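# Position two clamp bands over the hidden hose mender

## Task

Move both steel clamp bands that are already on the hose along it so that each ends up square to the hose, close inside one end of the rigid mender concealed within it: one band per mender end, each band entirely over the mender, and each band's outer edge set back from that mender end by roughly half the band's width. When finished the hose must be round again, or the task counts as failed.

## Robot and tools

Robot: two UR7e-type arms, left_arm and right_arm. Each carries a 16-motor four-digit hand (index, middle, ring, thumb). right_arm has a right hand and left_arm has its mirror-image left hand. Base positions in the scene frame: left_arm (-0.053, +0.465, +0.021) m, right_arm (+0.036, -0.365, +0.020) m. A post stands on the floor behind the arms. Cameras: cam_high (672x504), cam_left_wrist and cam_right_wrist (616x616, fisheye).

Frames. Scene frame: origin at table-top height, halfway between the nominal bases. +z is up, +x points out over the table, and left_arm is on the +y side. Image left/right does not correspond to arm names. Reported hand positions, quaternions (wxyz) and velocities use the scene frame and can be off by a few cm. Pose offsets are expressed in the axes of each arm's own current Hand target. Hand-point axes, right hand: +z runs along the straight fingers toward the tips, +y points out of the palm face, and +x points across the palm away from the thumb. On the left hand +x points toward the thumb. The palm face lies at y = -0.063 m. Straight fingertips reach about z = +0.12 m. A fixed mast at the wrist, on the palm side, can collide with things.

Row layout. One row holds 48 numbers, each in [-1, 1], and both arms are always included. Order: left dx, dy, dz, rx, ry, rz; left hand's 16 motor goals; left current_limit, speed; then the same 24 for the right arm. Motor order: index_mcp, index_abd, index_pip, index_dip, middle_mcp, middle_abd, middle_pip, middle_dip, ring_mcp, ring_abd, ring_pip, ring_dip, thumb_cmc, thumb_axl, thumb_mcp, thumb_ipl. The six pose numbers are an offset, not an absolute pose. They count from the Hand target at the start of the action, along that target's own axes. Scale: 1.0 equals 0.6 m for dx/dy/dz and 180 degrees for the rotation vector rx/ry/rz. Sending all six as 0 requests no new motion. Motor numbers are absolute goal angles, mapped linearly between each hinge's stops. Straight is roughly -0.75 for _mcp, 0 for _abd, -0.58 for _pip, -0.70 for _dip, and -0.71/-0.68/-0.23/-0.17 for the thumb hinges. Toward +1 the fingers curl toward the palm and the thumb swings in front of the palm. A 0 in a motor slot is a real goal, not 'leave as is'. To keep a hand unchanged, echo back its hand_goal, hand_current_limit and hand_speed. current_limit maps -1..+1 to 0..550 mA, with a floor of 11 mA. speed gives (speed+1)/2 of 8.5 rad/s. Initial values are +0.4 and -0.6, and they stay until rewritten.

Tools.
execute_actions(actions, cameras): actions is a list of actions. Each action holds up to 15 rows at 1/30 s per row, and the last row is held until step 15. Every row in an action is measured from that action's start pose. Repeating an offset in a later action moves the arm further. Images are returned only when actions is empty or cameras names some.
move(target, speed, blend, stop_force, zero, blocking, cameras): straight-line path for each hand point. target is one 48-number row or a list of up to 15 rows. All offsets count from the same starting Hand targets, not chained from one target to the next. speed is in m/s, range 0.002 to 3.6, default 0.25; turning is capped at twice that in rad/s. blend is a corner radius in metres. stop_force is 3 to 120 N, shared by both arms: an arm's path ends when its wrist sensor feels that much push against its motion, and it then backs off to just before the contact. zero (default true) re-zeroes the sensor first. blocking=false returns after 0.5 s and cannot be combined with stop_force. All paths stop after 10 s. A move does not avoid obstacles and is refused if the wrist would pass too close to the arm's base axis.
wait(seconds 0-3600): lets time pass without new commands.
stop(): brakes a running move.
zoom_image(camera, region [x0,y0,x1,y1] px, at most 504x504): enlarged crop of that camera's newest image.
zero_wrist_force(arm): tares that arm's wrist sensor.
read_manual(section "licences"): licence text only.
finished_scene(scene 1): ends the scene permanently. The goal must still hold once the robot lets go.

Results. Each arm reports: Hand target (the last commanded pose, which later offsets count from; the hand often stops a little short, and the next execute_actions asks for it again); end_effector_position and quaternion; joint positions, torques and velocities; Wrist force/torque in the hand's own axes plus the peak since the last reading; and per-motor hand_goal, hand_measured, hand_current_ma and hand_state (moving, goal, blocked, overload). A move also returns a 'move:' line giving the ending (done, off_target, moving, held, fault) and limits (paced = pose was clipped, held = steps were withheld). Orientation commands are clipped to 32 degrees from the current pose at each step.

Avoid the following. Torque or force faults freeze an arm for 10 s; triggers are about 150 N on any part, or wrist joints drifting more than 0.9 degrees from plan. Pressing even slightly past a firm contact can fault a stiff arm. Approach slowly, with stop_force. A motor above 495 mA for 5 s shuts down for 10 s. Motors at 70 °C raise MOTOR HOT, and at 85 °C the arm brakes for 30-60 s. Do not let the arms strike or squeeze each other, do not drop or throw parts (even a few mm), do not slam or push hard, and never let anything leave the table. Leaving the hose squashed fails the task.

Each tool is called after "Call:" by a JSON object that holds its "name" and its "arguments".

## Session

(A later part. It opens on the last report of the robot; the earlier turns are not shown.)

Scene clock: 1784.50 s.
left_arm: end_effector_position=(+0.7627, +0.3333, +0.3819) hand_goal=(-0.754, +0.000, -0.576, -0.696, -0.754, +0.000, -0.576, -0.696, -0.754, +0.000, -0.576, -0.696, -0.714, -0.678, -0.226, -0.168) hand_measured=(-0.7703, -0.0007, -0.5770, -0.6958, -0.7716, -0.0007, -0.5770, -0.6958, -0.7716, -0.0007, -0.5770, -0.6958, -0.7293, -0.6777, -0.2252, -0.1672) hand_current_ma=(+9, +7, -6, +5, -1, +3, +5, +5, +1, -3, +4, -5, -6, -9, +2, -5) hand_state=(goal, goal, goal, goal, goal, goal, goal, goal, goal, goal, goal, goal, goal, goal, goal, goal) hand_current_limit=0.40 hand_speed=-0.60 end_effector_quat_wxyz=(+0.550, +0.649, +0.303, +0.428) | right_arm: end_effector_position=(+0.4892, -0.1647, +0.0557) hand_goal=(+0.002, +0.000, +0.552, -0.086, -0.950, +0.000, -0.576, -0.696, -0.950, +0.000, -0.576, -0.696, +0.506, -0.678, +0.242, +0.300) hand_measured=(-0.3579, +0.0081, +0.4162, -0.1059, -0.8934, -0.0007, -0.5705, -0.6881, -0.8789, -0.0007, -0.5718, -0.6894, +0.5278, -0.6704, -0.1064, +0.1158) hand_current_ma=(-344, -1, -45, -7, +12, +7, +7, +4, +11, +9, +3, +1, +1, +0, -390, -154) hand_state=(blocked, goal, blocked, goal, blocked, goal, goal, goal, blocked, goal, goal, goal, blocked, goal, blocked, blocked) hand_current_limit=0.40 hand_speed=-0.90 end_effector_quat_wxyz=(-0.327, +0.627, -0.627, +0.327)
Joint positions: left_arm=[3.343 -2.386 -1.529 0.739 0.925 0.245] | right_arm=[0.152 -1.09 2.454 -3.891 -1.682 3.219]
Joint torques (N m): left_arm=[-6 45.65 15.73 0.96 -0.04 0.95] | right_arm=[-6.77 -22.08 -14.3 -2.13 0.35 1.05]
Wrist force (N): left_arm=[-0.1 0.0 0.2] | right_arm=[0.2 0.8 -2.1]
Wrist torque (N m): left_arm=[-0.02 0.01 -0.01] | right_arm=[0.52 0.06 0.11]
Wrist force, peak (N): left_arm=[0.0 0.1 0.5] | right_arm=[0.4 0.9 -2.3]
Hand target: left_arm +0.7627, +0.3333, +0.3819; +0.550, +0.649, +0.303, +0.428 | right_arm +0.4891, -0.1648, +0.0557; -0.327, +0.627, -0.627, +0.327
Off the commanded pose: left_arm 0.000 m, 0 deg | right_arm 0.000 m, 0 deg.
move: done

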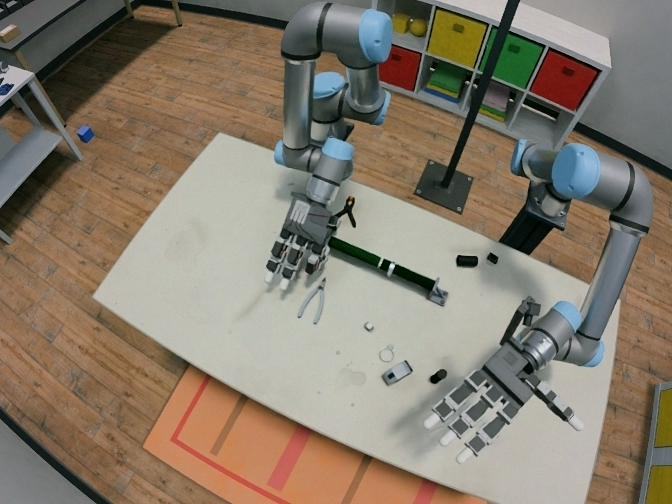

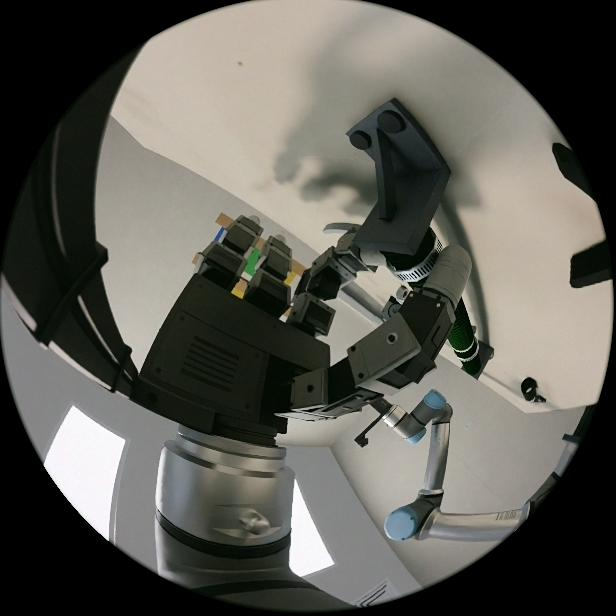

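Call:
{"name": "move", "arguments": {"target": [0,0,0,0,0,0,-0.754,0,-0.576,-0.696,-0.754,0,-0.576,-0.696,-0.754,0,-0.576,-0.696,-0.714,-0.678,-0.226,-0.168,0.4,-0.6,-0.17,0,0,0,0,0,0.002,0,0.553,-0.085,-0.95,0,-0.576,-0.696,-0.95,0,-0.576,-0.696,0.506,-0.677,0.242,0.3,0.4,-0.9], "speed": 0.03, "cameras": ["cam_high","cam_right_wrist"]}}

Call:
{"name": "zoom_image", "arguments": {"camera": "cam_right_wrist", "region": [340, 190, 520, 370]}}

Call:
{"name": "zoom_image", "arguments": {"camera": "cam_high", "region": [320, 210, 440, 310]}}

Scene clock: 1801.37 s.
left_arm: end_effector_position=(+0.7627, +0.3333, +0.3819) hand_goal=(-0.754, +0.000, -0.576, -0.696, -0.754, +0.000, -0.576, -0.696, -0.754, +0.000, -0.576, -0.696, -0.714, -0.678, -0.226, -0.168) hand_measured=(-0.7703, +0.0008, -0.5770, -0.6958, -0.7716, -0.0007, -0.5770, -0.6958, -0.7716, +0.0008, -0.5770, -0.6958, -0.7293, -0.6777, -0.2262, -0.1681) hand_current_ma=(+9, +8, -10, +9, -4, +6, +1, +13, +2, -2, +7, -4, -10, -8, +3, -6) hand_state=(goal, goal, goal, goal, goal, goal, goal, goal, goal, goal, goal, goal, goal, goal, goal, goal) hand_current_limit=0.40 hand_speed=-0.60 end_effector_quat_wxyz=(+0.550, +0.649, +0.303, +0.428) | right_arm: end_effector_position=(+0.4892, -0.0627, +0.0557) hand_goal=(+0.002, +0.000, +0.552, -0.086, -0.950, +0.000, -0.576, -0.696, -0.950, +0.000, -0.576, -0.696, +0.506, -0.678, +0.242, +0.300) hand_measured=(-0.3567, +0.0081, +0.4162, -0.1059, -0.8922, +0.0008, -0.5705, -0.6881, -0.8789, -0.0007, -0.5718, -0.6894, +0.5278, -0.6704, -0.1064, +0.1158) hand_current_ma=(-344, +4, -53, -10, +8, +2, +2, -1, +14, +3, +5, +2, +3, +1, -392, -151) hand_state=(blocked, goal, blocked, goal, blocked, goal, goal, goal, blocked, goal, goal, goal, blocked, goal, blocked, blocked) hand_current_limit=0.40 hand_speed=-0.90 end_effector_quat_wxyz=(-0.327, +0.627, -0.627, +0.327)
Joint positions: left_arm=[3.343 -2.386 -1.529 0.739 0.925 0.245] | right_arm=[0.421 -1.043 2.293 -3.741 -1.9 3.382]
Joint torques (N m): left_arm=[-6.35 46.12 16.43 1.05 -0.04 1.03] | right_arm=[-8.04 -35.42 1.15 -3.99 1.72 -1.72]
Wrist force (N): left_arm=[0.1 0.1 0.0] | right_arm=[0.6 0.9 -2.3]
Wrist torque (N m): left_arm=[0.00 -0.01 0.02] | right_arm=[0.60 0.04 0.16]
Wrist force, peak (N): left_arm=[0.1 -0.3 0.4] | right_arm=[0.5 1.2 -2.5]
Hand target: left_arm +0.7627, +0.3333, +0.3819; +0.550, +0.649, +0.303, +0.428 | right_arm +0.4891, -0.0628, +0.0557; -0.327, +0.627, -0.627, +0.327
Off the commanded pose: left_arm 0.000 m, 0 deg | right_arm 0.000 m, 0 deg.
move: done

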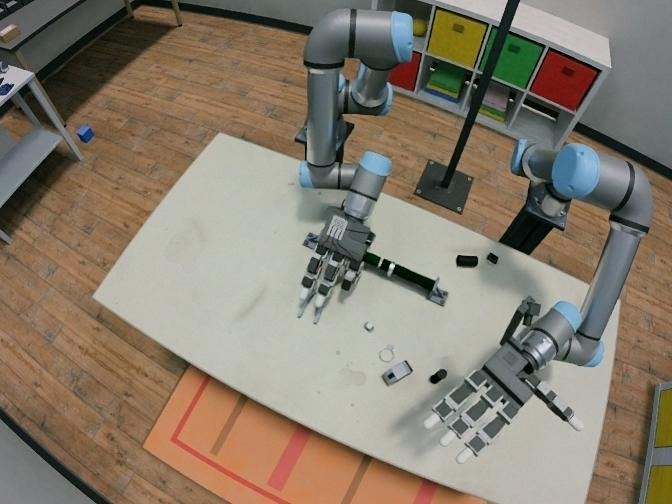

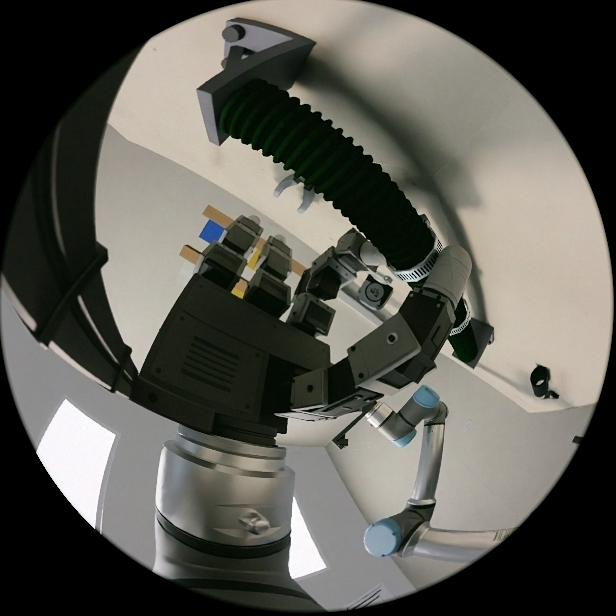

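Scaled by 2.800 from the camera's image (finer frame: 880x880).

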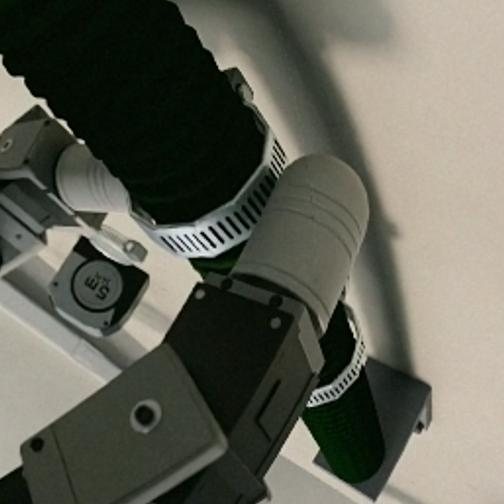

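Scaled by 4.200 from the camera's image (finer frame: 960x720).

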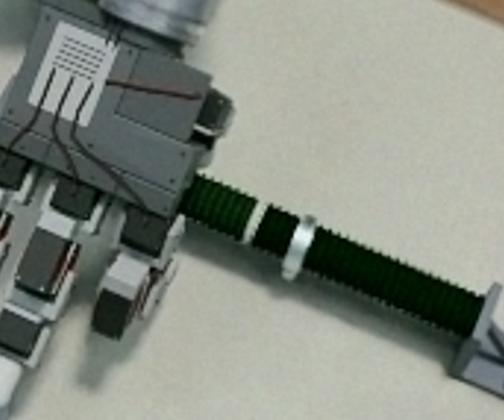

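Call:
{"name": "move", "arguments": {"target": [[0,0,0,0,0,0,-0.754,0,-0.576,-0.696,-0.754,0,-0.576,-0.696,-0.754,0,-0.576,-0.696,-0.714,-0.678,-0.226,-0.168,0.4,-0.6,0,0,0,0,0,0,-0.507,0,0.4175,-0.106,-0.95,0,-0.576,-0.696,-0.95,0,-0.576,-0.696,0.506,-0.677,-0.202,0.1286,0.4,-0.9],[0,0,0,0,0,0,-0.754,0,-0.576,-0.696,-0.754,0,-0.576,-0.696,-0.754,0,-0.576,-0.696,-0.714,-0.678,-0.226,-0.168,0.4,-0.6,0,-0.1092,-0.0765,0,0,0,-0.507,0,0.4175,-0.106,-0.95,0,-0.576,-0.696,-0.95,0,-0.576,-0.696,0.506,-0.677,-0.202,0.1286,0.4,-0.9],[0,0,0,0,0,0,-0.754,0,-0.576,-0.696,-0.754,0,-0.576,-0.696,-0.754,0,-0.576,-0.696,-0.714,-0.678,-0.226,-0.168,0.4,-0.6,-0.0413,-0.0667,-0.2078,-0.0556,0,0,-0.137,0,-0.576,-0.696,-0.754,0,-0.576,-0.696,-0.754,0,-0.576,-0.696,-0.714,-0.678,-0.226,-0.168,0.4,-0.6]], "speed": [0.05,0.08,0.1], "cameras": ["cam_high","cam_right_wrist"]}}

Call:
{"name": "zoom_image", "arguments": {"camera": "cam_right_wrist", "region": [260, 60, 480, 280]}}

Call:
{"name": "zoom_image", "arguments": {"camera": "cam_high", "region": [320, 210, 440, 310]}}

Scene clock: 1861.40 s.
left_arm: end_effector_position=(+0.7627, +0.3333, +0.3819) hand_goal=(-0.754, +0.000, -0.576, -0.696, -0.754, +0.000, -0.576, -0.696, -0.754, +0.000, -0.576, -0.696, -0.714, -0.678, -0.226, -0.168) hand_measured=(-0.7703, +0.0008, -0.5770, -0.6958, -0.7716, +0.0008, -0.5770, -0.6958, -0.7703, -0.0007, -0.5770, -0.6958, -0.7293, -0.6777, -0.2252, -0.1672) hand_current_ma=(+4, +8, -3, +7, -6, +1, +2, +7, +0, -6, +3, -4, -7, -12, +3, -3) hand_state=(goal, goal, goal, goal, goal, goal, goal, goal, goal, goal, goal, goal, goal, goal, goal, goal) hand_current_limit=0.40 hand_speed=-0.60 end_effector_quat_wxyz=(+0.550, +0.649, +0.303, +0.428) | right_arm: end_effector_position=(+0.4099, -0.0380, +0.1599) hand_goal=(-0.138, +0.000, -0.576, -0.696, -0.754, +0.000, -0.576, -0.696, -0.754, +0.000, -0.576, -0.696, -0.714, -0.678, -0.226, -0.168) hand_measured=(-0.1360, +0.0081, -0.5731, -0.6945, -0.7306, +0.0008, -0.5705, -0.6894, -0.7269, +0.0008, -0.5718, -0.6881, -0.6765, -0.6714, -0.2054, -0.1624) hand_current_ma=(-8, +0, +5, -1, -5, +7, +4, +5, -3, +5, +3, +0, +12, +4, -6, +4) hand_state=(goal, goal, goal, goal, blocked, goal, goal, goal, blocked, goal, goal, goal, blocked, goal, goal, goal) hand_current_limit=0.40 hand_speed=-0.60 end_effector_quat_wxyz=(-0.271, +0.653, -0.653, +0.271)
Joint positions: left_arm=[3.343 -2.386 -1.529 0.739 0.925 0.245] | right_arm=[0.525 -1.466 2.293 -3.116 -1.923 3.517]
Joint torques (N m): left_arm=[-5.45 46.21 16.14 1.12 -0.08 0.93] | right_arm=[-8.6 -26.48 -29.55 -1.03 1.45 -2.81]
Wrist force (N): left_arm=[-0.1 0.3 0.2] | right_arm=[0.5 0.6 -1.8]
Wrist torque (N m): left_arm=[0.02 0.02 -0.01] | right_arm=[0.46 0.05 0.24]
Wrist force, peak (N): left_arm=[0.0 0.2 0.5] | right_arm=[1.0 0.7 -3.6]
Hand target: left_arm +0.7627, +0.3333, +0.3819; +0.550, +0.649, +0.303, +0.428 | right_arm +0.4099, -0.0380, +0.1599; -0.271, +0.653, -0.653, +0.271
Off the commanded pose: left_arm 0.000 m, 0 deg | right_arm 0.000 m, 0 deg.
move: done

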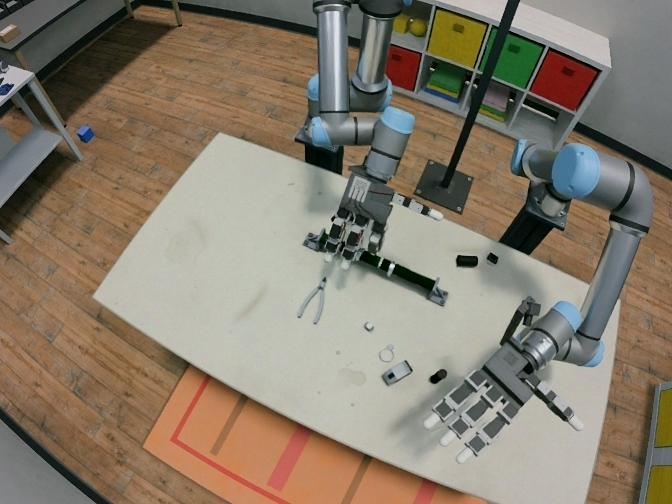

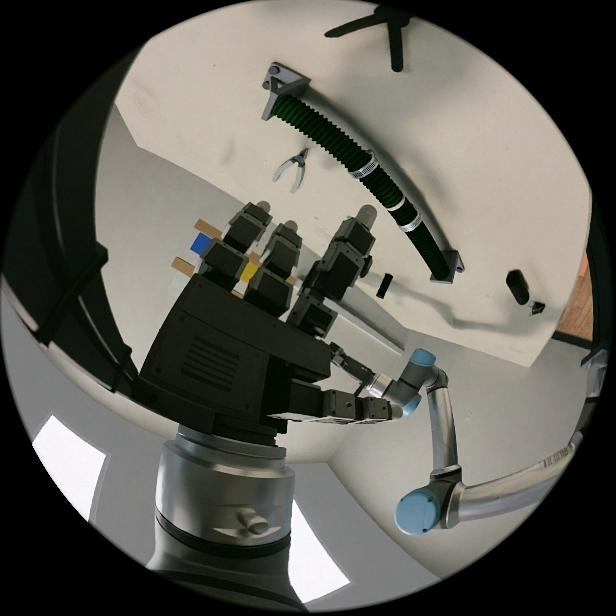

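Scaled by 2.291 from the camera's image (finer frame: 880x880).

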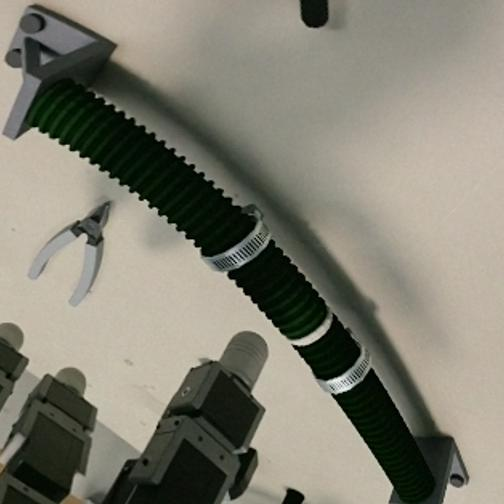

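Scaled by 4.200 from the camera's image (finer frame: 960x720).

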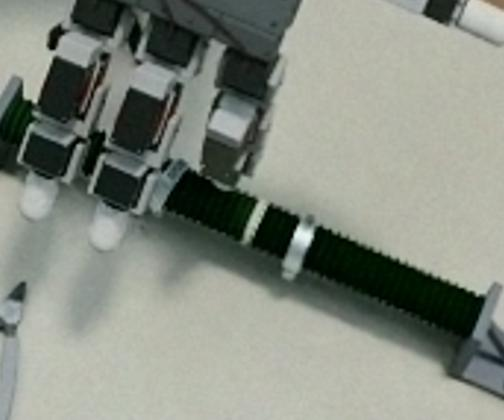

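Call:
{"name": "move", "arguments": {"target": [0,0,0,0,0,0,-0.754,0,-0.576,-0.696,-0.754,0,-0.576,-0.696,-0.754,0,-0.576,-0.696,-0.714,-0.678,-0.226,-0.168,0.4,-0.6,0,0.0306,0.0306,0,0,0,-0.137,0,-0.576,-0.696,-0.754,0,-0.576,-0.696,-0.754,0,-0.576,-0.696,-0.714,-0.678,-0.226,-0.168,0.4,-0.6], "speed": 0.02, "stop_force": 3, "cameras": ["cam_high","cam_right_wrist"]}}

Call:
{"name": "zoom_image", "arguments": {"camera": "cam_right_wrist", "region": [330, 110, 430, 210]}}

Call:
{"name": "zoom_image", "arguments": {"camera": "cam_right_wrist", "region": [350, 170, 450, 270]}}

Scene clock: 1892.50 s.
left_arm: end_effector_position=(+0.7627, +0.3333, +0.3819) hand_goal=(-0.754, +0.000, -0.576, -0.696, -0.754, +0.000, -0.576, -0.696, -0.754, +0.000, -0.576, -0.696, -0.714, -0.678, -0.226, -0.168) hand_measured=(-0.7703, +0.0008, -0.5770, -0.6958, -0.7716, -0.0007, -0.5770, -0.6958, -0.7716, +0.0008, -0.5770, -0.6958, -0.7293, -0.6777, -0.2262, -0.1681) hand_current_ma=(+8, +9, -8, +7, -2, +4, -3, +9, -2, -2, +1, -5, -3, -8, +4, -9) hand_state=(goal, goal, goal, goal, goal, goal, goal, goal, goal, goal, goal, goal, goal, goal, goal, goal) hand_current_limit=0.40 hand_speed=-0.60 end_effector_quat_wxyz=(+0.550, +0.649, +0.303, +0.428) | right_arm: end_effector_position=(+0.4099, -0.0380, +0.1380) hand_goal=(-0.138, +0.000, -0.576, -0.696, -0.754, +0.000, -0.576, -0.696, -0.754, +0.000, -0.576, -0.696, -0.714, -0.678, -0.226, -0.168) hand_measured=(-0.1348, +0.0081, -0.5744, -0.6945, -0.7306, +0.0008, -0.5693, -0.6894, -0.7257, -0.0007, -0.5718, -0.6881, -0.6753, -0.6704, -0.2064, -0.1624) hand_current_ma=(-8, +4, +9, -7, -1, +3, +6, +5, -6, +5, +5, +1, +9, +0, +1, +6) hand_state=(goal, goal, goal, goal, blocked, goal, goal, goal, blocked, goal, goal, goal, blocked, goal, goal, goal) hand_current_limit=0.40 hand_speed=-0.60 end_effector_quat_wxyz=(-0.271, +0.653, -0.653, +0.271)
Joint positions: left_arm=[3.343 -2.386 -1.529 0.739 0.925 0.245] | right_arm=[0.525 -1.413 2.315 -3.19 -1.923 3.517]
Joint torques (N m): left_arm=[-6.1 45.31 15.93 1.19 0 1.05] | right_arm=[-3.86 -17.63 -28.59 -3.77 1.44 -2.58]
Wrist force (N): left_arm=[-0.1 -0.2 0.2] | right_arm=[0.5 -0.3 -2.6]
Wrist torque (N m): left_arm=[-0.05 0.01 0.00] | right_arm=[0.58 -0.01 0.29]
Wrist force, peak (N): left_arm=[-0.1 -0.5 0.3] | right_arm=[0.1 -5.9 -8.4]
Hand target: left_arm +0.7627, +0.3333, +0.3819; +0.550, +0.649, +0.303, +0.428 | right_arm +0.4099, -0.0380, +0.1380; -0.271, +0.653, -0.653, +0.271 (not the last commanded pose)
Off the commanded pose: left_arm 0.000 m, 0 deg | right_arm 0.004 m, 0 deg.
move: contact (right_arm)

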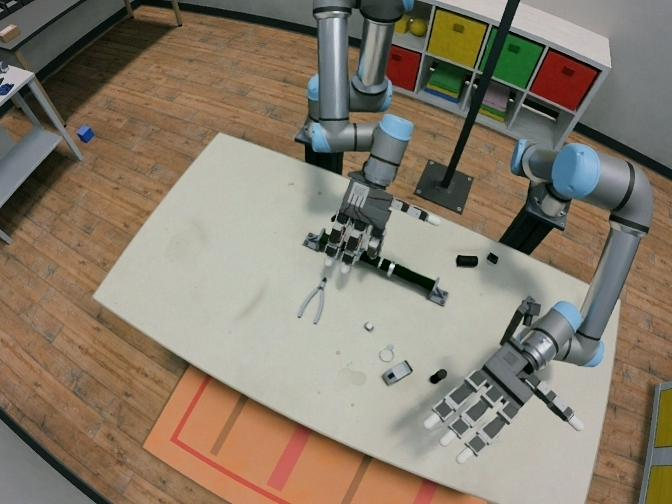

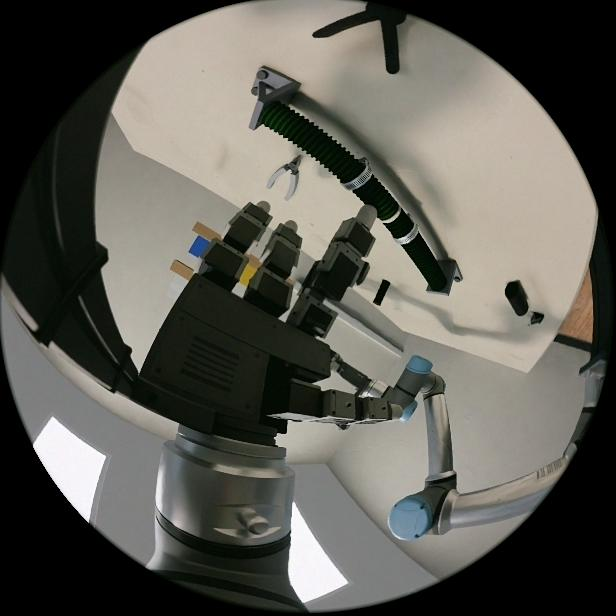

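Scaled by 5.040 from the camera's image (finer frame: 880x880).

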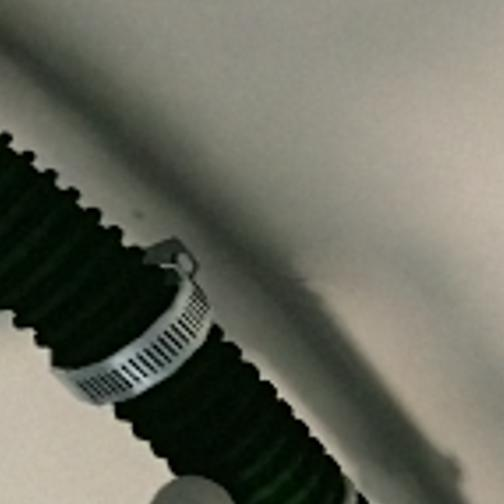

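Scaled by 5.040 from the camera's image (finer frame: 880x880).

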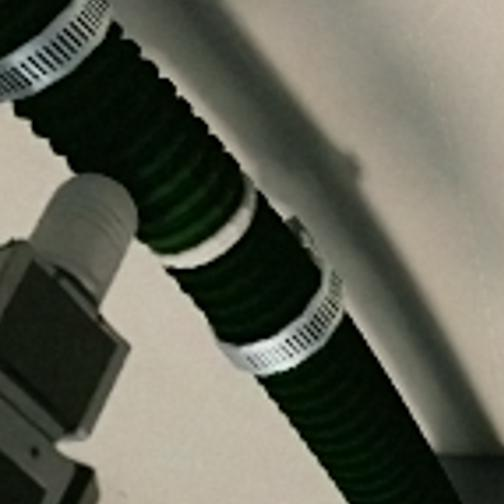

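Call:
{"name": "zoom_image", "arguments": {"camera": "cam_right_wrist", "region": [335, 150, 395, 210]}}

Call:
{"name": "zoom_image", "arguments": {"camera": "cam_right_wrist", "region": [375, 200, 435, 260]}}

Scaled by 8.400 from the camera's image (finer frame: 880x880).

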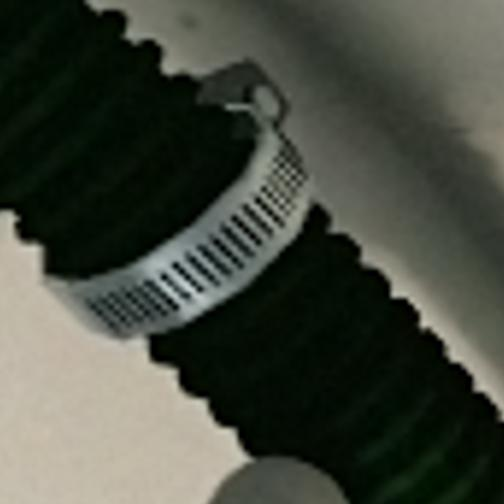

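Scaled by 8.400 from the camera's image (finer frame: 880x880).

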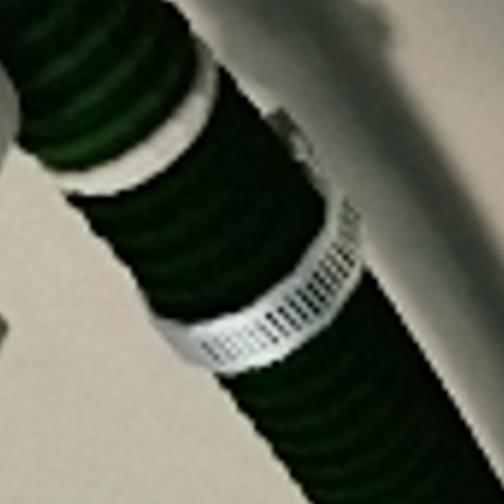

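Call:
{"name": "move", "arguments": {"target": [[0,0,0,0,0,0,-0.754,0,-0.576,-0.696,-0.754,0,-0.576,-0.696,-0.754,0,-0.576,-0.696,-0.714,-0.678,-0.226,-0.168,0.4,-0.6,0,-0.0118,-0.0118,0,0,0,-0.137,0,-0.576,-0.696,-0.754,0,-0.576,-0.696,-0.754,0,-0.576,-0.696,-0.714,-0.678,-0.226,-0.168,0.4,-0.6],[0,0,0,0,0,0,-0.754,0,-0.576,-0.696,-0.754,0,-0.576,-0.696,-0.754,0,-0.576,-0.696,-0.714,-0.678,-0.226,-0.168,0.4,-0.6,-0.0942,-0.0118,-0.0118,0,0,0,-0.137,-0.02,-0.576,-0.696,-0.754,0,-0.576,-0.696,-0.754,0,-0.576,-0.696,-0.714,-0.678,-0.226,-0.168,0.4,-0.6]], "speed": [0.03,0.1]}}

Call:
{"name": "move", "arguments": {"target": [0,0,0,0,0,0,-0.754,0,-0.576,-0.696,-0.754,0,-0.576,-0.696,-0.754,0,-0.576,-0.696,-0.714,-0.678,-0.226,-0.168,0.4,-0.6,0,0,0,0,0,0,-0.137,-0.002,-0.576,-0.696,-0.754,0,-0.576,-0.696,-0.754,0,-0.576,-0.696,-0.714,-0.678,-0.226,-0.168,0.4,-0.6]}}

Call:
{"name": "move", "arguments": {"target": [0,0,0,0,0,0,-0.754,0,-0.576,-0.696,-0.754,0,-0.576,-0.696,-0.754,0,-0.576,-0.696,-0.714,-0.678,-0.226,-0.168,0.4,-0.6,0,0.0177,0.0177,0,0,0,-0.137,-0.002,-0.576,-0.696,-0.754,0,-0.576,-0.696,-0.754,0,-0.576,-0.696,-0.714,-0.678,-0.226,-0.168,0.4,-0.6], "speed": 0.006, "stop_force": 3, "cameras": ["cam_right_wrist"]}}

Call:
{"name": "zoom_image", "arguments": {"camera": "cam_right_wrist", "region": [310, 120, 430, 240]}}

Scene clock: 1999.63 s.
left_arm: end_effector_position=(+0.7627, +0.3333, +0.3819) hand_goal=(-0.754, +0.000, -0.576, -0.696, -0.754, +0.000, -0.576, -0.696, -0.754, +0.000, -0.576, -0.696, -0.714, -0.678, -0.226, -0.168) hand_measured=(-0.7691, +0.0008, -0.5770, -0.6958, -0.7716, +0.0008, -0.5770, -0.6958, -0.7703, -0.0007, -0.5770, -0.6958, -0.7293, -0.6777, -0.2262, -0.1681) hand_current_ma=(+9, +5, -3, +12, -3, +9, -3, +7, -1, -3, +3, -8, -7, -6, +2, -8) hand_state=(goal, goal, goal, goal, goal, goal, goal, goal, goal, goal, goal, goal, goal, goal, goal, goal) hand_current_limit=0.40 hand_speed=-0.60 end_effector_quat_wxyz=(+0.550, +0.649, +0.303, +0.428) | right_arm: end_effector_position=(+0.4098, +0.0185, +0.1480) hand_goal=(-0.138, -0.020, -0.576, -0.696, -0.754, +0.000, -0.576, -0.696, -0.754, +0.000, -0.576, -0.696, -0.714, -0.678, -0.226, -0.168) hand_measured=(-0.1348, -0.0036, -0.5731, -0.6945, -0.7306, -0.0036, -0.5693, -0.6894, -0.7269, -0.0051, -0.5718, -0.6881, -0.6765, -0.6714, -0.2054, -0.1633) hand_current_ma=(-5, -3, +4, -5, +2, +4, +10, +0, -5, +4, +7, +0, +9, +2, +1, +2) hand_state=(goal, goal, goal, goal, blocked, goal, goal, goal, blocked, goal, goal, goal, blocked, goal, goal, goal) hand_current_limit=0.40 hand_speed=-0.60 end_effector_quat_wxyz=(-0.271, +0.653, -0.653, +0.271)
Joint positions: left_arm=[3.343 -2.386 -1.529 0.739 0.925 0.245] | right_arm=[0.642 -1.357 2.191 -3.086 -1.998 3.614]
Joint torques (N m): left_arm=[-5.91 45.91 15.7 1.2 -0.14 1.04] | right_arm=[-9.04 -33.49 -4.15 -4.5 1.63 -2.81]
Wrist force (N): left_arm=[-0.2 -0.1 0.2] | right_arm=[0.6 1.1 -1.6]
Wrist torque (N m): left_arm=[-0.03 0.02 0.00] | right_arm=[0.56 -0.02 0.26]
Wrist force, peak (N): left_arm=[0.3 -0.1 0.5] | right_arm=[0.5 -1.0 -4.4]
Hand target: left_arm +0.7627, +0.3333, +0.3819; +0.550, +0.649, +0.303, +0.428 | right_arm +0.4098, +0.0185, +0.1480; -0.271, +0.653, -0.653, +0.271
Off the commanded pose: left_arm 0.000 m, 0 deg | right_arm 0.000 m, 0 deg.
move: done

Scene clock: 2000.13 s.
left_arm: end_effector_position=(+0.7627, +0.3333, +0.3819) hand_goal=(-0.754, +0.000, -0.576, -0.696, -0.754, +0.000, -0.576, -0.696, -0.754, +0.000, -0.576, -0.696, -0.714, -0.678, -0.226, -0.168) hand_measured=(-0.7691, +0.0008, -0.5770, -0.6958, -0.7716, +0.0008, -0.5770, -0.6958, -0.7716, -0.0007, -0.5770, -0.6958, -0.7293, -0.6767, -0.2262, -0.1681) hand_current_ma=(+11, +7, -7, +7, -3, +4, -1, +11, -1, -1, +1, -4, -7, -12, +5, -2) hand_state=(goal, goal, goal, goal, goal, goal, goal, goal, goal, goal, goal, goal, goal, goal, goal, goal) hand_current_limit=0.40 hand_speed=-0.60 end_effector_quat_wxyz=(+0.550, +0.649, +0.303, +0.428) | right_arm: end_effector_position=(+0.4098, +0.0185, +0.1480) hand_goal=(-0.138, -0.002, -0.576, -0.696, -0.754, +0.000, -0.576, -0.696, -0.754, +0.000, -0.576, -0.696, -0.714, -0.678, -0.226, -0.168) hand_measured=(-0.1348, -0.0051, -0.5744, -0.6945, -0.7306, -0.0036, -0.5693, -0.6881, -0.7269, -0.0051, -0.5718, -0.6894, -0.6753, -0.6704, -0.2064, -0.1633) hand_current_ma=(-6, +1, +3, -4, +2, +5, +9, +0, -3, +6, +0, +1, +12, -1, +3, +10) hand_state=(goal, goal, goal, goal, blocked, goal, goal, goal, blocked, goal, goal, goal, blocked, goal, goal, goal) hand_current_limit=0.40 hand_speed=-0.60 end_effector_quat_wxyz=(-0.271, +0.653, -0.653, +0.271)
Joint positions: left_arm=[3.343 -2.386 -1.529 0.739 0.925 0.245] | right_arm=[0.642 -1.357 2.191 -3.086 -1.998 3.614]
Joint torques (N m): left_arm=[-5.82 45.8 16.14 1.19 -0.04 1.15] | right_arm=[-9.53 -35.17 -5.46 -4.49 1.65 -2.94]
Wrist force (N): left_arm=[0.0 0.1 0.0] | right_arm=[0.6 1.0 -1.9]
Wrist torque (N m): left_arm=[0.00 0.00 0.00] | right_arm=[0.56 -0.01 0.25]
Wrist force, peak (N): left_arm=[0.0 0.1 -0.4] | right_arm=[0.6 1.1 -2.1]
Hand target: left_arm +0.7627, +0.3333, +0.3819; +0.550, +0.649, +0.303, +0.428 | right_arm +0.4098, +0.0185, +0.1480; -0.271, +0.653, -0.653, +0.271
Off the commanded pose: left_arm 0.000 m, 0 deg | right_arm 0.000 m, 0 deg.
move: done

Scene clock: 2002.60 s.
left_arm: end_effector_position=(+0.7627, +0.3333, +0.3819) hand_goal=(-0.754, +0.000, -0.576, -0.696, -0.754, +0.000, -0.576, -0.696, -0.754, +0.000, -0.576, -0.696, -0.714, -0.678, -0.226, -0.168) hand_measured=(-0.7703, +0.0008, -0.5770, -0.6958, -0.7716, +0.0008, -0.5770, -0.6958, -0.7716, -0.0007, -0.5770, -0.6958, -0.7293, -0.6777, -0.2252, -0.1681) hand_current_ma=(+10, +9, -5, +8, -3, +4, -4, +8, -2, -5, +2, -2, -9, -7, +6, -4) hand_state=(goal, goal, goal, goal, goal, goal, goal, goal, goal, goal, goal, goal, goal, goal, goal, goal) hand_current_limit=0.40 hand_speed=-0.60 end_effector_quat_wxyz=(+0.550, +0.649, +0.303, +0.428) | right_arm: end_effector_position=(+0.4099, +0.0185, +0.1404) hand_goal=(-0.138, -0.002, -0.576, -0.696, -0.754, +0.000, -0.576, -0.696, -0.754, +0.000, -0.576, -0.696, -0.714, -0.678, -0.226, -0.168) hand_measured=(-0.1348, -0.0051, -0.5731, -0.6945, -0.7306, -0.0051, -0.5693, -0.6881, -0.7269, -0.0036, -0.5718, -0.6881, -0.6753, -0.6704, -0.2064, -0.1624) hand_current_ma=(-6, +5, +4, -3, +1, +4, +8, +2, -1, +7, +3, +0, +13, +4, -2, +4) hand_state=(goal, goal, goal, goal, blocked, goal, goal, goal, blocked, goal, goal, goal, blocked, goal, goal, goal) hand_current_limit=0.40 hand_speed=-0.60 end_effector_quat_wxyz=(-0.271, +0.653, -0.653, +0.271)
Joint positions: left_arm=[3.343 -2.386 -1.529 0.739 0.925 0.245] | right_arm=[0.642 -1.341 2.198 -3.109 -1.998 3.614]
Joint torques (N m): left_arm=[-6.23 45.46 15.8 1.23 -0.05 1.07] | right_arm=[-8.42 -33.12 -28.23 -0.94 1.62 -2.97]
Wrist force (N): left_arm=[-0.1 -0.1 0.2] | right_arm=[0.5 -1.0 -3.7]
Wrist torque (N m): left_arm=[-0.03 0.02 0.00] | right_arm=[0.60 -0.01 0.27]
Wrist force, peak (N): left_arm=[0.2 -0.2 0.3] | right_arm=[0.5 -2.6 -5.2]
Hand target: left_arm +0.7627, +0.3333, +0.3819; +0.550, +0.649, +0.303, +0.428 | right_arm +0.4099, +0.0185, +0.1404; -0.271, +0.653, -0.653, +0.271 (not the last commanded pose)
Off the commanded pose: left_arm 0.000 m, 0 deg | right_arm 0.007 m, 0 deg.
move: contact (right_arm)

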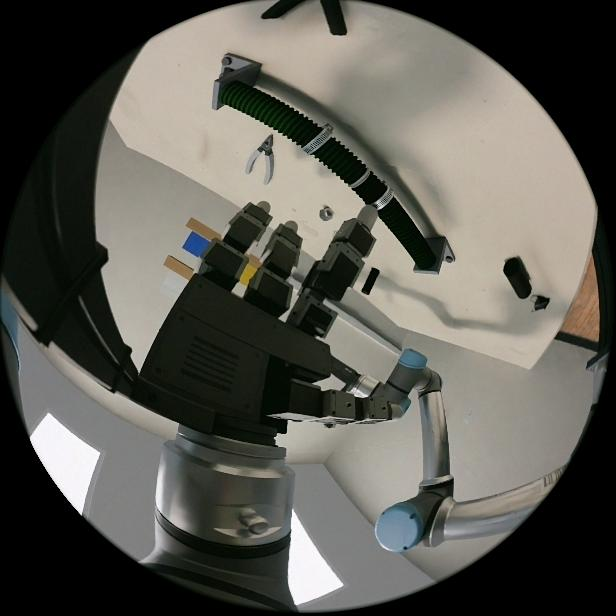

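Scaled by 4.200 from the camera's image (finer frame: 880x880).

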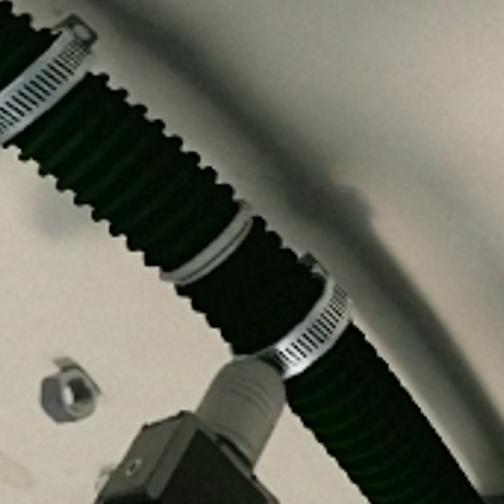

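Call:
{"name": "move", "arguments": {"target": [[0,0,0,0,0,0,-0.754,0,-0.576,-0.696,-0.754,0,-0.576,-0.696,-0.754,0,-0.576,-0.696,-0.714,-0.678,-0.226,-0.168,0.4,-0.6,0,-0.00471,-0.00471,0,0,0,-0.137,-0.002,-0.576,-0.696,-0.754,0,-0.576,-0.696,-0.754,0,-0.576,-0.696,-0.714,-0.678,-0.226,-0.168,0.4,-0.6],[0,0,0,0,0,0,-0.754,0,-0.576,-0.696,-0.754,0,-0.576,-0.696,-0.754,0,-0.576,-0.696,-0.714,-0.678,-0.226,-0.168,0.4,-0.6,-0.01333,-0.00471,-0.00471,0,0,0,-0.137,-0.002,-0.576,-0.696,-0.754,0,-0.576,-0.696,-0.754,0,-0.576,-0.696,-0.714,-0.678,-0.226,-0.168,0.4,-0.6],[0,0,0,0,0,0,-0.754,0,-0.576,-0.696,-0.754,0,-0.576,-0.696,-0.754,0,-0.576,-0.696,-0.714,-0.678,-0.226,-0.168,0.4,-0.6,-0.01333,0.00118,0.00118,0,0,0,-0.137,-0.002,-0.576,-0.696,-0.754,0,-0.576,-0.696,-0.754,0,-0.576,-0.696,-0.714,-0.678,-0.226,-0.168,0.4,-0.6]], "speed": [0.03,0.03,0.01]}}

Call:
{"name": "move", "arguments": {"target": [[0,0,0,0,0,0,-0.754,0,-0.576,-0.696,-0.754,0,-0.576,-0.696,-0.754,0,-0.576,-0.696,-0.714,-0.678,-0.226,-0.168,0.4,-0.6,0,-0.00589,-0.00589,0,0,0,-0.137,-0.002,-0.576,-0.696,-0.754,0,-0.576,-0.696,-0.754,0,-0.576,-0.696,-0.714,-0.678,-0.226,-0.168,0.4,-0.6],[0,0,0,0,0,0,-0.754,0,-0.576,-0.696,-0.754,0,-0.576,-0.696,-0.754,0,-0.576,-0.696,-0.714,-0.678,-0.226,-0.168,0.4,-0.6,0.02667,-0.00589,-0.00589,0,0,0,-0.137,-0.002,-0.576,-0.696,-0.754,0,-0.576,-0.696,-0.754,0,-0.576,-0.696,-0.714,-0.678,-0.226,-0.168,0.4,-0.6],[0,0,0,0,0,0,-0.754,0,-0.576,-0.696,-0.754,0,-0.576,-0.696,-0.754,0,-0.576,-0.696,-0.714,-0.678,-0.226,-0.168,0.4,-0.6,0.02667,0,0,0,0,0,-0.137,-0.002,-0.576,-0.696,-0.754,0,-0.576,-0.696,-0.754,0,-0.576,-0.696,-0.714,-0.678,-0.226,-0.168,0.4,-0.6]], "speed": [0.03,0.03,0.01]}}

Call:
{"name": "move", "arguments": {"target": [[0,0,0,0,0,0,-0.754,0,-0.576,-0.696,-0.754,0,-0.576,-0.696,-0.754,0,-0.576,-0.696,-0.714,-0.678,-0.226,-0.168,0.4,-0.6,0,-0.00589,-0.00589,0,0,0,-0.137,-0.002,-0.576,-0.696,-0.754,0,-0.576,-0.696,-0.754,0,-0.576,-0.696,-0.714,-0.678,-0.226,-0.168,0.4,-0.6],[0,0,0,0,0,0,-0.754,0,-0.576,-0.696,-0.754,0,-0.576,-0.696,-0.754,0,-0.576,-0.696,-0.714,-0.678,-0.226,-0.168,0.4,-0.6,-0.01333,-0.00589,-0.00589,0,0,0,-0.137,-0.002,-0.576,-0.696,-0.754,0,-0.576,-0.696,-0.754,0,-0.576,-0.696,-0.714,-0.678,-0.226,-0.168,0.4,-0.6],[0,0,0,0,0,0,-0.754,0,-0.576,-0.696,-0.754,0,-0.576,-0.696,-0.754,0,-0.576,-0.696,-0.714,-0.678,-0.226,-0.168,0.4,-0.6,-0.01333,0,0,0,0,0,-0.137,-0.002,-0.576,-0.696,-0.754,0,-0.576,-0.696,-0.754,0,-0.576,-0.696,-0.714,-0.678,-0.226,-0.168,0.4,-0.6]], "speed": [0.03,0.03,0.01]}}

Scene clock: 2048.23 s.
left_arm: end_effector_position=(+0.7627, +0.3333, +0.3819) hand_goal=(-0.754, +0.000, -0.576, -0.696, -0.754, +0.000, -0.576, -0.696, -0.754, +0.000, -0.576, -0.696, -0.714, -0.678, -0.226, -0.168) hand_measured=(-0.7691, +0.0008, -0.5770, -0.6971, -0.7716, -0.0007, -0.5770, -0.6958, -0.7716, -0.0007, -0.5770, -0.6958, -0.7293, -0.6767, -0.2262, -0.1672) hand_current_ma=(+7, +8, -6, +9, -7, +5, +0, +8, +1, +1, +5, -2, -8, -13, +1, -3) hand_state=(goal, goal, goal, goal, goal, goal, goal, goal, goal, goal, goal, goal, goal, goal, goal, goal) hand_current_limit=0.40 hand_speed=-0.60 end_effector_quat_wxyz=(+0.550, +0.649, +0.303, +0.428) | right_arm: end_effector_position=(+0.4099, +0.0265, +0.1393) hand_goal=(-0.138, -0.002, -0.576, -0.696, -0.754, +0.000, -0.576, -0.696, -0.754, +0.000, -0.576, -0.696, -0.714, -0.678, -0.226, -0.168) hand_measured=(-0.1348, -0.0095, -0.5731, -0.6932, -0.7306, -0.0051, -0.5693, -0.6881, -0.7269, -0.0036, -0.5718, -0.6881, -0.6778, -0.6704, -0.2054, -0.1624) hand_current_ma=(-11, +0, +5, -5, -3, +7, +3, -1, -3, +2, +3, -1, +13, +3, -3, +3) hand_state=(goal, goal, goal, goal, blocked, goal, goal, goal, blocked, goal, goal, goal, blocked, goal, goal, goal) hand_current_limit=0.40 hand_speed=-0.60 end_effector_quat_wxyz=(-0.271, +0.653, -0.653, +0.271)
Joint positions: left_arm=[3.343 -2.386 -1.529 0.739 0.925 0.245] | right_arm=[0.657 -1.327 2.182 -3.101 -2.008 3.627]
Joint torques (N m): left_arm=[-6.39 45.36 15.65 1.26 -0.03 1.22] | right_arm=[-9.14 -31.51 -7.56 -1.49 1.72 -3.11]
Wrist force (N): left_arm=[0.0 -0.1 0.2] | right_arm=[0.2 -1.3 -3.6]
Wrist torque (N m): left_arm=[-0.04 0.01 0.01] | right_arm=[0.55 -0.01 0.17]
Wrist force, peak (N): left_arm=[-0.2 -0.4 0.1] | right_arm=[0.4 -1.3 -4.7]
Hand target: left_arm +0.7627, +0.3333, +0.3819; +0.550, +0.649, +0.303, +0.428 | right_arm +0.4099, +0.0265, +0.1394; -0.271, +0.653, -0.653, +0.271
Off the commanded pose: left_arm 0.000 m, 0 deg | right_arm 0.000 m, 0 deg.
move: done

Scene clock: 2050.03 s.
left_arm: end_effector_position=(+0.7627, +0.3333, +0.3819) hand_goal=(-0.754, +0.000, -0.576, -0.696, -0.754, +0.000, -0.576, -0.696, -0.754, +0.000, -0.576, -0.696, -0.714, -0.678, -0.226, -0.168) hand_measured=(-0.7703, -0.0007, -0.5770, -0.6958, -0.7716, -0.0007, -0.5770, -0.6958, -0.7703, -0.0007, -0.5770, -0.6958, -0.7293, -0.6767, -0.2262, -0.1681) hand_current_ma=(+11, +5, -5, +6, -1, +8, -2, +7, +5, -4, -1, -4, -8, -5, +0, -4) hand_state=(goal, goal, goal, goal, goal, goal, goal, goal, goal, goal, goal, goal, goal, goal, goal, goal) hand_current_limit=0.40 hand_speed=-0.60 end_effector_quat_wxyz=(+0.550, +0.649, +0.303, +0.428) | right_arm: end_effector_position=(+0.4099, +0.0105, +0.1393) hand_goal=(-0.138, -0.002, -0.576, -0.696, -0.754, +0.000, -0.576, -0.696, -0.754, +0.000, -0.576, -0.696, -0.714, -0.678, -0.226, -0.168) hand_measured=(-0.1336, -0.0021, -0.5731, -0.6945, -0.7306, -0.0036, -0.5693, -0.6881, -0.7269, -0.0051, -0.5718, -0.6881, -0.6765, -0.6704, -0.2064, -0.1624) hand_current_ma=(-9, -1, +4, -5, -3, +5, +6, +2, -6, +4, +5, +0, +9, +0, -1, +6) hand_state=(goal, goal, goal, goal, blocked, goal, goal, goal, blocked, goal, goal, goal, blocked, goal, goal, goal) hand_current_limit=0.40 hand_speed=-0.60 end_effector_quat_wxyz=(-0.271, +0.653, -0.653, +0.271)
Joint positions: left_arm=[3.343 -2.386 -1.529 0.739 0.925 0.245] | right_arm=[0.627 -1.35 2.216 -3.123 -1.989 3.601]
Joint torques (N m): left_arm=[-5.67 45.75 15.42 1.27 -0.1 1.07] | right_arm=[9.39 -29.31 -6.52 -1.32 -2.32 2.54]
Wrist force (N): left_arm=[-0.2 -0.1 0.2] | right_arm=[0.9 -1.5 -4.6]
Wrist torque (N m): left_arm=[-0.05 0.04 -0.01] | right_arm=[0.60 -0.01 0.23]
Wrist force, peak (N): left_arm=[0.2 0.2 0.2] | right_arm=[0.8 -1.9 -5.0]
Hand target: left_arm +0.7627, +0.3333, +0.3819; +0.550, +0.649, +0.303, +0.428 | right_arm +0.4099, +0.0105, +0.1394; -0.271, +0.653, -0.653, +0.271
Off the commanded pose: left_arm 0.000 m, 0 deg | right_arm 0.000 m, 0 deg.
move: done

Scene clock: 2051.57 s.
left_arm: end_effector_position=(+0.7627, +0.3333, +0.3819) hand_goal=(-0.754, +0.000, -0.576, -0.696, -0.754, +0.000, -0.576, -0.696, -0.754, +0.000, -0.576, -0.696, -0.714, -0.678, -0.226, -0.168) hand_measured=(-0.7703, +0.0008, -0.5770, -0.6958, -0.7716, +0.0008, -0.5770, -0.6958, -0.7716, -0.0007, -0.5757, -0.6958, -0.7293, -0.6767, -0.2262, -0.1681) hand_current_ma=(+9, +4, -4, +6, +0, +5, -4, +10, +3, -2, +2, -2, -8, -9, +3, -7) hand_state=(goal, goal, goal, goal, goal, goal, goal, goal, goal, goal, goal, goal, goal, goal, goal, goal) hand_current_limit=0.40 hand_speed=-0.60 end_effector_quat_wxyz=(+0.550, +0.649, +0.303, +0.428) | right_arm: end_effector_position=(+0.4099, +0.0185, +0.1394) hand_goal=(-0.138, -0.002, -0.576, -0.696, -0.754, +0.000, -0.576, -0.696, -0.754, +0.000, -0.576, -0.696, -0.714, -0.678, -0.226, -0.168) hand_measured=(-0.1336, -0.0051, -0.5731, -0.6945, -0.7306, -0.0051, -0.5705, -0.6881, -0.7281, -0.0036, -0.5705, -0.6881, -0.6765, -0.6704, -0.2064, -0.1633) hand_current_ma=(-6, +2, +11, -6, -3, +8, +8, +3, -5, +2, +7, -2, +6, +3, +2, +8) hand_state=(goal, goal, goal, goal, blocked, goal, goal, goal, blocked, goal, goal, goal, blocked, goal, goal, goal) hand_current_limit=0.40 hand_speed=-0.60 end_effector_quat_wxyz=(-0.271, +0.653, -0.653, +0.271)
Joint positions: left_arm=[3.343 -2.386 -1.529 0.739 0.925 0.245] | right_arm=[0.642 -1.338 2.199 -3.112 -1.998 3.614]
Joint torques (N m): left_arm=[-5.74 45.47 15.01 1.36 -0.09 1.16] | right_arm=[-8.59 -23.67 -1.14 1 1.73 -2.81]
Wrist force (N): left_arm=[0.0 0.1 0.0] | right_arm=[-0.3 -9.3 -10.8]
Wrist torque (N m): left_arm=[0.00 0.00 0.00] | right_arm=[0.78 -0.03 0.25]
Wrist force, peak (N): left_arm=[-0.2 -0.2 0.3] | right_arm=[-0.3 -9.6 -11.6]
Hand target: left_arm +0.7627, +0.3333, +0.3819; +0.550, +0.649, +0.303, +0.428 | right_arm +0.4099, +0.0185, +0.1394; -0.271, +0.653, -0.653, +0.271
Off the commanded pose: left_arm 0.000 m, 0 deg | right_arm 0.000 m, 0 deg.
move: done

Call:
{"name": "move", "arguments": {"target": [[0,0,0,0,0,0,-0.754,0,-0.576,-0.696,-0.754,0,-0.576,-0.696,-0.754,0,-0.576,-0.696,-0.714,-0.678,-0.226,-0.168,0.4,-0.6,0,-0.00943,-0.00943,0,0,0,-0.137,-0.002,-0.576,-0.696,-0.754,0,-0.576,-0.696,-0.754,0,-0.576,-0.696,-0.714,-0.678,-0.226,-0.168,0.4,-0.6],[0,0,0,0,0,0,-0.754,0,-0.576,-0.696,-0.754,0,-0.576,-0.696,-0.754,0,-0.576,-0.696,-0.714,-0.678,-0.226,-0.168,0.4,-0.6,0.1492,-0.00943,-0.00943,0,0,0,-0.137,-0.002,-0.576,-0.696,-0.754,0,-0.576,-0.696,-0.754,0,-0.576,-0.696,-0.714,-0.678,-0.226,-0.168,0.4,-0.6],[0,0,0,0,0,0,-0.754,0,-0.576,-0.696,-0.754,0,-0.576,-0.696,-0.754,0,-0.576,-0.696,-0.714,-0.678,-0.226,-0.168,0.4,-0.6,0.1492,0,0,0,0,0,-0.137,-0.002,-0.576,-0.696,-0.754,0,-0.576,-0.696,-0.754,0,-0.576,-0.696,-0.714,-0.678,-0.226,-0.168,0.4,-0.6]], "speed": [0.03,0.06,0.01], "cameras": ["cam_right_wrist"]}}

Call:
{"name": "move", "arguments": {"target": [[0,0,0,0,0,0,-0.754,0,-0.576,-0.696,-0.754,0,-0.576,-0.696,-0.754,0,-0.576,-0.696,-0.714,-0.678,-0.226,-0.168,0.4,-0.6,0,-0.00589,-0.00589,0,0,0,-0.137,-0.002,-0.576,-0.696,-0.754,0,-0.576,-0.696,-0.754,0,-0.576,-0.696,-0.714,-0.678,-0.226,-0.168,0.4,-0.6],[0,0,0,0,0,0,-0.754,0,-0.576,-0.696,-0.754,0,-0.576,-0.696,-0.754,0,-0.576,-0.696,-0.714,-0.678,-0.226,-0.168,0.4,-0.6,0.01333,-0.00589,-0.00589,0,0,0,-0.137,-0.002,-0.576,-0.696,-0.754,0,-0.576,-0.696,-0.754,0,-0.576,-0.696,-0.714,-0.678,-0.226,-0.168,0.4,-0.6],[0,0,0,0,0,0,-0.754,0,-0.576,-0.696,-0.754,0,-0.576,-0.696,-0.754,0,-0.576,-0.696,-0.714,-0.678,-0.226,-0.168,0.4,-0.6,0.01333,0,0,0,0,0,-0.137,-0.002,-0.576,-0.696,-0.754,0,-0.576,-0.696,-0.754,0,-0.576,-0.696,-0.714,-0.678,-0.226,-0.168,0.4,-0.6]], "speed": [0.03,0.03,0.01]}}

Call:
{"name": "move", "arguments": {"target": [[0,0,0,0,0,0,-0.754,0,-0.576,-0.696,-0.754,0,-0.576,-0.696,-0.754,0,-0.576,-0.696,-0.714,-0.678,-0.226,-0.168,0.4,-0.6,0,-0.00589,-0.00589,0,0,0,-0.137,-0.002,-0.576,-0.696,-0.754,0,-0.576,-0.696,-0.754,0,-0.576,-0.696,-0.714,-0.678,-0.226,-0.168,0.4,-0.6],[0,0,0,0,0,0,-0.754,0,-0.576,-0.696,-0.754,0,-0.576,-0.696,-0.754,0,-0.576,-0.696,-0.714,-0.678,-0.226,-0.168,0.4,-0.6,-0.02667,-0.00589,-0.00589,0,0,0,-0.137,-0.002,-0.576,-0.696,-0.754,0,-0.576,-0.696,-0.754,0,-0.576,-0.696,-0.714,-0.678,-0.226,-0.168,0.4,-0.6],[0,0,0,0,0,0,-0.754,0,-0.576,-0.696,-0.754,0,-0.576,-0.696,-0.754,0,-0.576,-0.696,-0.714,-0.678,-0.226,-0.168,0.4,-0.6,-0.02667,0,0,0,0,0,-0.137,-0.002,-0.576,-0.696,-0.754,0,-0.576,-0.696,-0.754,0,-0.576,-0.696,-0.714,-0.678,-0.226,-0.168,0.4,-0.6]], "speed": [0.03,0.03,0.01]}}

Call:
{"name": "zoom_image", "arguments": {"camera": "cam_right_wrist", "region": [310, 120, 430, 240]}}

Scene clock: 2103.57 s.
left_arm: end_effector_position=(+0.7627, +0.3333, +0.3819) hand_goal=(-0.754, +0.000, -0.576, -0.696, -0.754, +0.000, -0.576, -0.696, -0.754, +0.000, -0.576, -0.696, -0.714, -0.678, -0.226, -0.168) hand_measured=(-0.7703, -0.0007, -0.5770, -0.6958, -0.7716, -0.0007, -0.5770, -0.6958, -0.7716, -0.0007, -0.5770, -0.6958, -0.7305, -0.6777, -0.2262, -0.1681) hand_current_ma=(+5, +9, -2, +5, -2, +1, +0, +5, -1, -2, +4, -7, -8, -8, +3, -2) hand_state=(goal, goal, goal, goal, goal, goal, goal, goal, goal, goal, goal, goal, goal, goal, goal, goal) hand_current_limit=0.40 hand_speed=-0.60 end_effector_quat_wxyz=(+0.550, +0.649, +0.303, +0.428) | right_arm: end_effector_position=(+0.4099, -0.0710, +0.1394) hand_goal=(-0.138, -0.002, -0.576, -0.696, -0.754, +0.000, -0.576, -0.696, -0.754, +0.000, -0.576, -0.696, -0.714, -0.678, -0.226, -0.168) hand_measured=(-0.1336, -0.0065, -0.5770, -0.6971, -0.7293, -0.0051, -0.5693, -0.6894, -0.7269, -0.0036, -0.5718, -0.6894, -0.6765, -0.6704, -0.2064, -0.1624) hand_current_ma=(-9, +1, +1, -6, -4, +3, +5, +3, -4, +4, +4, +1, +10, +3, -3, +3) hand_state=(goal, goal, goal, goal, blocked, goal, goal, goal, blocked, goal, goal, goal, blocked, goal, goal, goal) hand_current_limit=0.40 hand_speed=-0.60 end_effector_quat_wxyz=(-0.271, +0.653, -0.653, +0.271)
Joint positions: left_arm=[3.343 -2.386 -1.529 0.739 0.925 0.245] | right_arm=[0.446 -1.462 2.375 -3.222 -1.871 3.455]
Joint torques (N m): left_arm=[-6.14 45.83 15.29 1.41 -0.05 1.2] | right_arm=[9.16 -23.08 -4.14 -0.04 -2.37 2.34]
Wrist force (N): left_arm=[0.0 0.1 0.3] | right_arm=[0.3 -5.1 -6.9]
Wrist torque (N m): left_arm=[-0.02 0.01 0.00] | right_arm=[0.63 0.01 0.20]
Wrist force, peak (N): left_arm=[-0.3 0.2 0.2] | right_arm=[-0.2 -10.1 -11.8]
Hand target: left_arm +0.7627, +0.3333, +0.3819; +0.550, +0.649, +0.303, +0.428 | right_arm +0.4099, -0.0710, +0.1394; -0.271, +0.653, -0.653, +0.271
Off the commanded pose: left_arm 0.000 m, 0 deg | right_arm 0.000 m, 0 deg.
move: done

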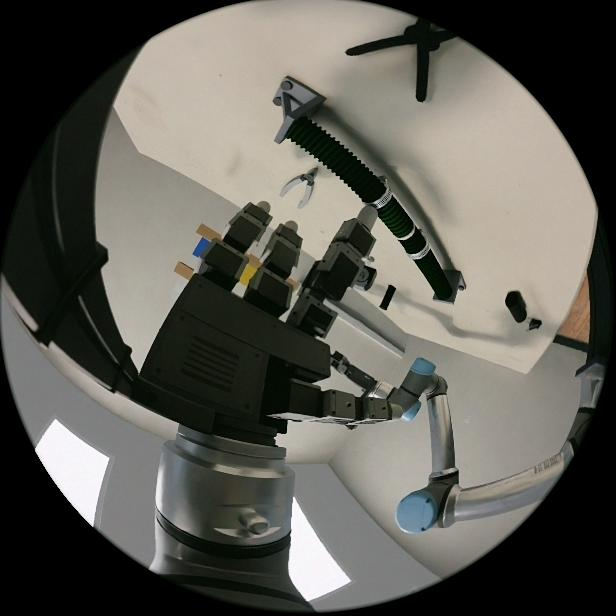

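Scene clock: 2105.10 s.
left_arm: end_effector_position=(+0.7627, +0.3333, +0.3819) hand_goal=(-0.754, +0.000, -0.576, -0.696, -0.754, +0.000, -0.576, -0.696, -0.754, +0.000, -0.576, -0.696, -0.714, -0.678, -0.226, -0.168) hand_measured=(-0.7703, -0.0007, -0.5770, -0.6958, -0.7716, -0.0007, -0.5770, -0.6958, -0.7716, -0.0007, -0.5770, -0.6958, -0.7293, -0.6767, -0.2262, -0.1672) hand_current_ma=(+8, +9, -1, +5, +0, +4, +0, +8, -3, -3, +0, -5, -11, -12, +3, -3) hand_state=(goal, goal, goal, goal, goal, goal, goal, goal, goal, goal, goal, goal, goal, goal, goal, goal) hand_current_limit=0.40 hand_speed=-0.60 end_effector_quat_wxyz=(+0.550, +0.649, +0.303, +0.428) | right_arm: end_effector_position=(+0.4099, -0.0790, +0.1393) hand_goal=(-0.138, -0.002, -0.576, -0.696, -0.754, +0.000, -0.576, -0.696, -0.754, +0.000, -0.576, -0.696, -0.714, -0.678, -0.226, -0.168) hand_measured=(-0.1348, -0.0051, -0.5782, -0.6983, -0.7306, -0.0051, -0.5693, -0.6881, -0.7269, -0.0036, -0.5718, -0.6881, -0.6765, -0.6704, -0.2064, -0.1624) hand_current_ma=(-7, +4, +5, -4, -3, +8, +11, +1, -6, +6, +6, +0, +10, +1, +2, +7) hand_state=(goal, goal, goal, goal, blocked, goal, goal, goal, blocked, goal, goal, goal, blocked, goal, goal, goal) hand_current_limit=0.40 hand_speed=-0.60 end_effector_quat_wxyz=(-0.271, +0.653, -0.653, +0.271)
Joint positions: left_arm=[3.343 -2.386 -1.529 0.739 0.925 0.245] | right_arm=[0.425 -1.473 2.39 -3.23 -1.857 3.439]
Joint torques (N m): left_arm=[-6.36 46 14.83 1.38 0.02 1.16] | right_arm=[9.95 -26.09 -8.08 -1.93 -2.57 2.82]
Wrist force (N): left_arm=[0.1 -0.1 0.1] | right_arm=[0.4 0.6 -2.3]
Wrist torque (N m): left_arm=[-0.01 -0.01 0.01] | right_arm=[0.57 0.07 0.21]
Wrist force, peak (N): left_arm=[0.0 -0.3 0.3] | right_arm=[0.3 -5.7 -7.8]
Hand target: left_arm +0.7627, +0.3333, +0.3819; +0.550, +0.649, +0.303, +0.428 | right_arm +0.4099, -0.0790, +0.1394; -0.271, +0.653, -0.653, +0.271
Off the commanded pose: left_arm 0.000 m, 0 deg | right_arm 0.000 m, 0 deg.
move: done

Scene clock: 2106.90 s.
left_arm: end_effector_position=(+0.7627, +0.3333, +0.3819) hand_goal=(-0.754, +0.000, -0.576, -0.696, -0.754, +0.000, -0.576, -0.696, -0.754, +0.000, -0.576, -0.696, -0.714, -0.678, -0.226, -0.168) hand_measured=(-0.7703, -0.0007, -0.5770, -0.6958, -0.7716, +0.0008, -0.5770, -0.6958, -0.7716, +0.0008, -0.5770, -0.6958, -0.7293, -0.6767, -0.2252, -0.1681) hand_current_ma=(+11, +4, -4, +7, -4, +3, -1, +10, +1, +0, +5, -6, -6, -9, +8, -3) hand_state=(goal, goal, goal, goal, goal, goal, goal, goal, goal, goal, goal, goal, goal, goal, goal, goal) hand_current_limit=0.40 hand_speed=-0.60 end_effector_quat_wxyz=(+0.550, +0.649, +0.303, +0.428) | right_arm: end_effector_position=(+0.4099, -0.0630, +0.1393) hand_goal=(-0.138, -0.002, -0.576, -0.696, -0.754, +0.000, -0.576, -0.696, -0.754, +0.000, -0.576, -0.696, -0.714, -0.678, -0.226, -0.168) hand_measured=(-0.1348, -0.0051, -0.5795, -0.6983, -0.7306, -0.0065, -0.5705, -0.6881, -0.7269, -0.0036, -0.5705, -0.6881, -0.6753, -0.6714, -0.2064, -0.1624) hand_current_ma=(-7, +5, +1, -3, +0, +8, +5, -2, +0, +3, +6, +1, +11, +4, +2, +4) hand_state=(goal, goal, goal, goal, blocked, goal, goal, goal, blocked, goal, goal, goal, blocked, goal, goal, goal) hand_current_limit=0.40 hand_speed=-0.60 end_effector_quat_wxyz=(-0.271, +0.653, -0.653, +0.271)
Joint positions: left_arm=[3.343 -2.386 -1.529 0.739 0.925 0.245] | right_arm=[0.466 -1.451 2.361 -3.214 -1.884 3.47]
Joint torques (N m): left_arm=[-5.61 45.73 14.4 1.29 -0.01 1.24] | right_arm=[-9.64 -27.15 -8.69 -2.25 2.01 -2.87]
Wrist force (N): left_arm=[0.1 0.1 0.2] | right_arm=[0.8 1.0 -2.1]
Wrist torque (N m): left_arm=[-0.03 0.00 0.01] | right_arm=[0.55 0.02 0.22]
Wrist force, peak (N): left_arm=[0.1 -0.5 0.3] | right_arm=[0.6 1.3 -2.3]
Hand target: left_arm +0.7627, +0.3333, +0.3819; +0.550, +0.649, +0.303, +0.428 | right_arm +0.4099, -0.0630, +0.1394; -0.271, +0.653, -0.653, +0.271
Off the commanded pose: left_arm 0.000 m, 0 deg | right_arm 0.000 m, 0 deg.
move: done

Scaled by 4.200 from the camera's image (finer frame: 880x880).
This view is cut from an older image: the scene may have changed since it was taken.

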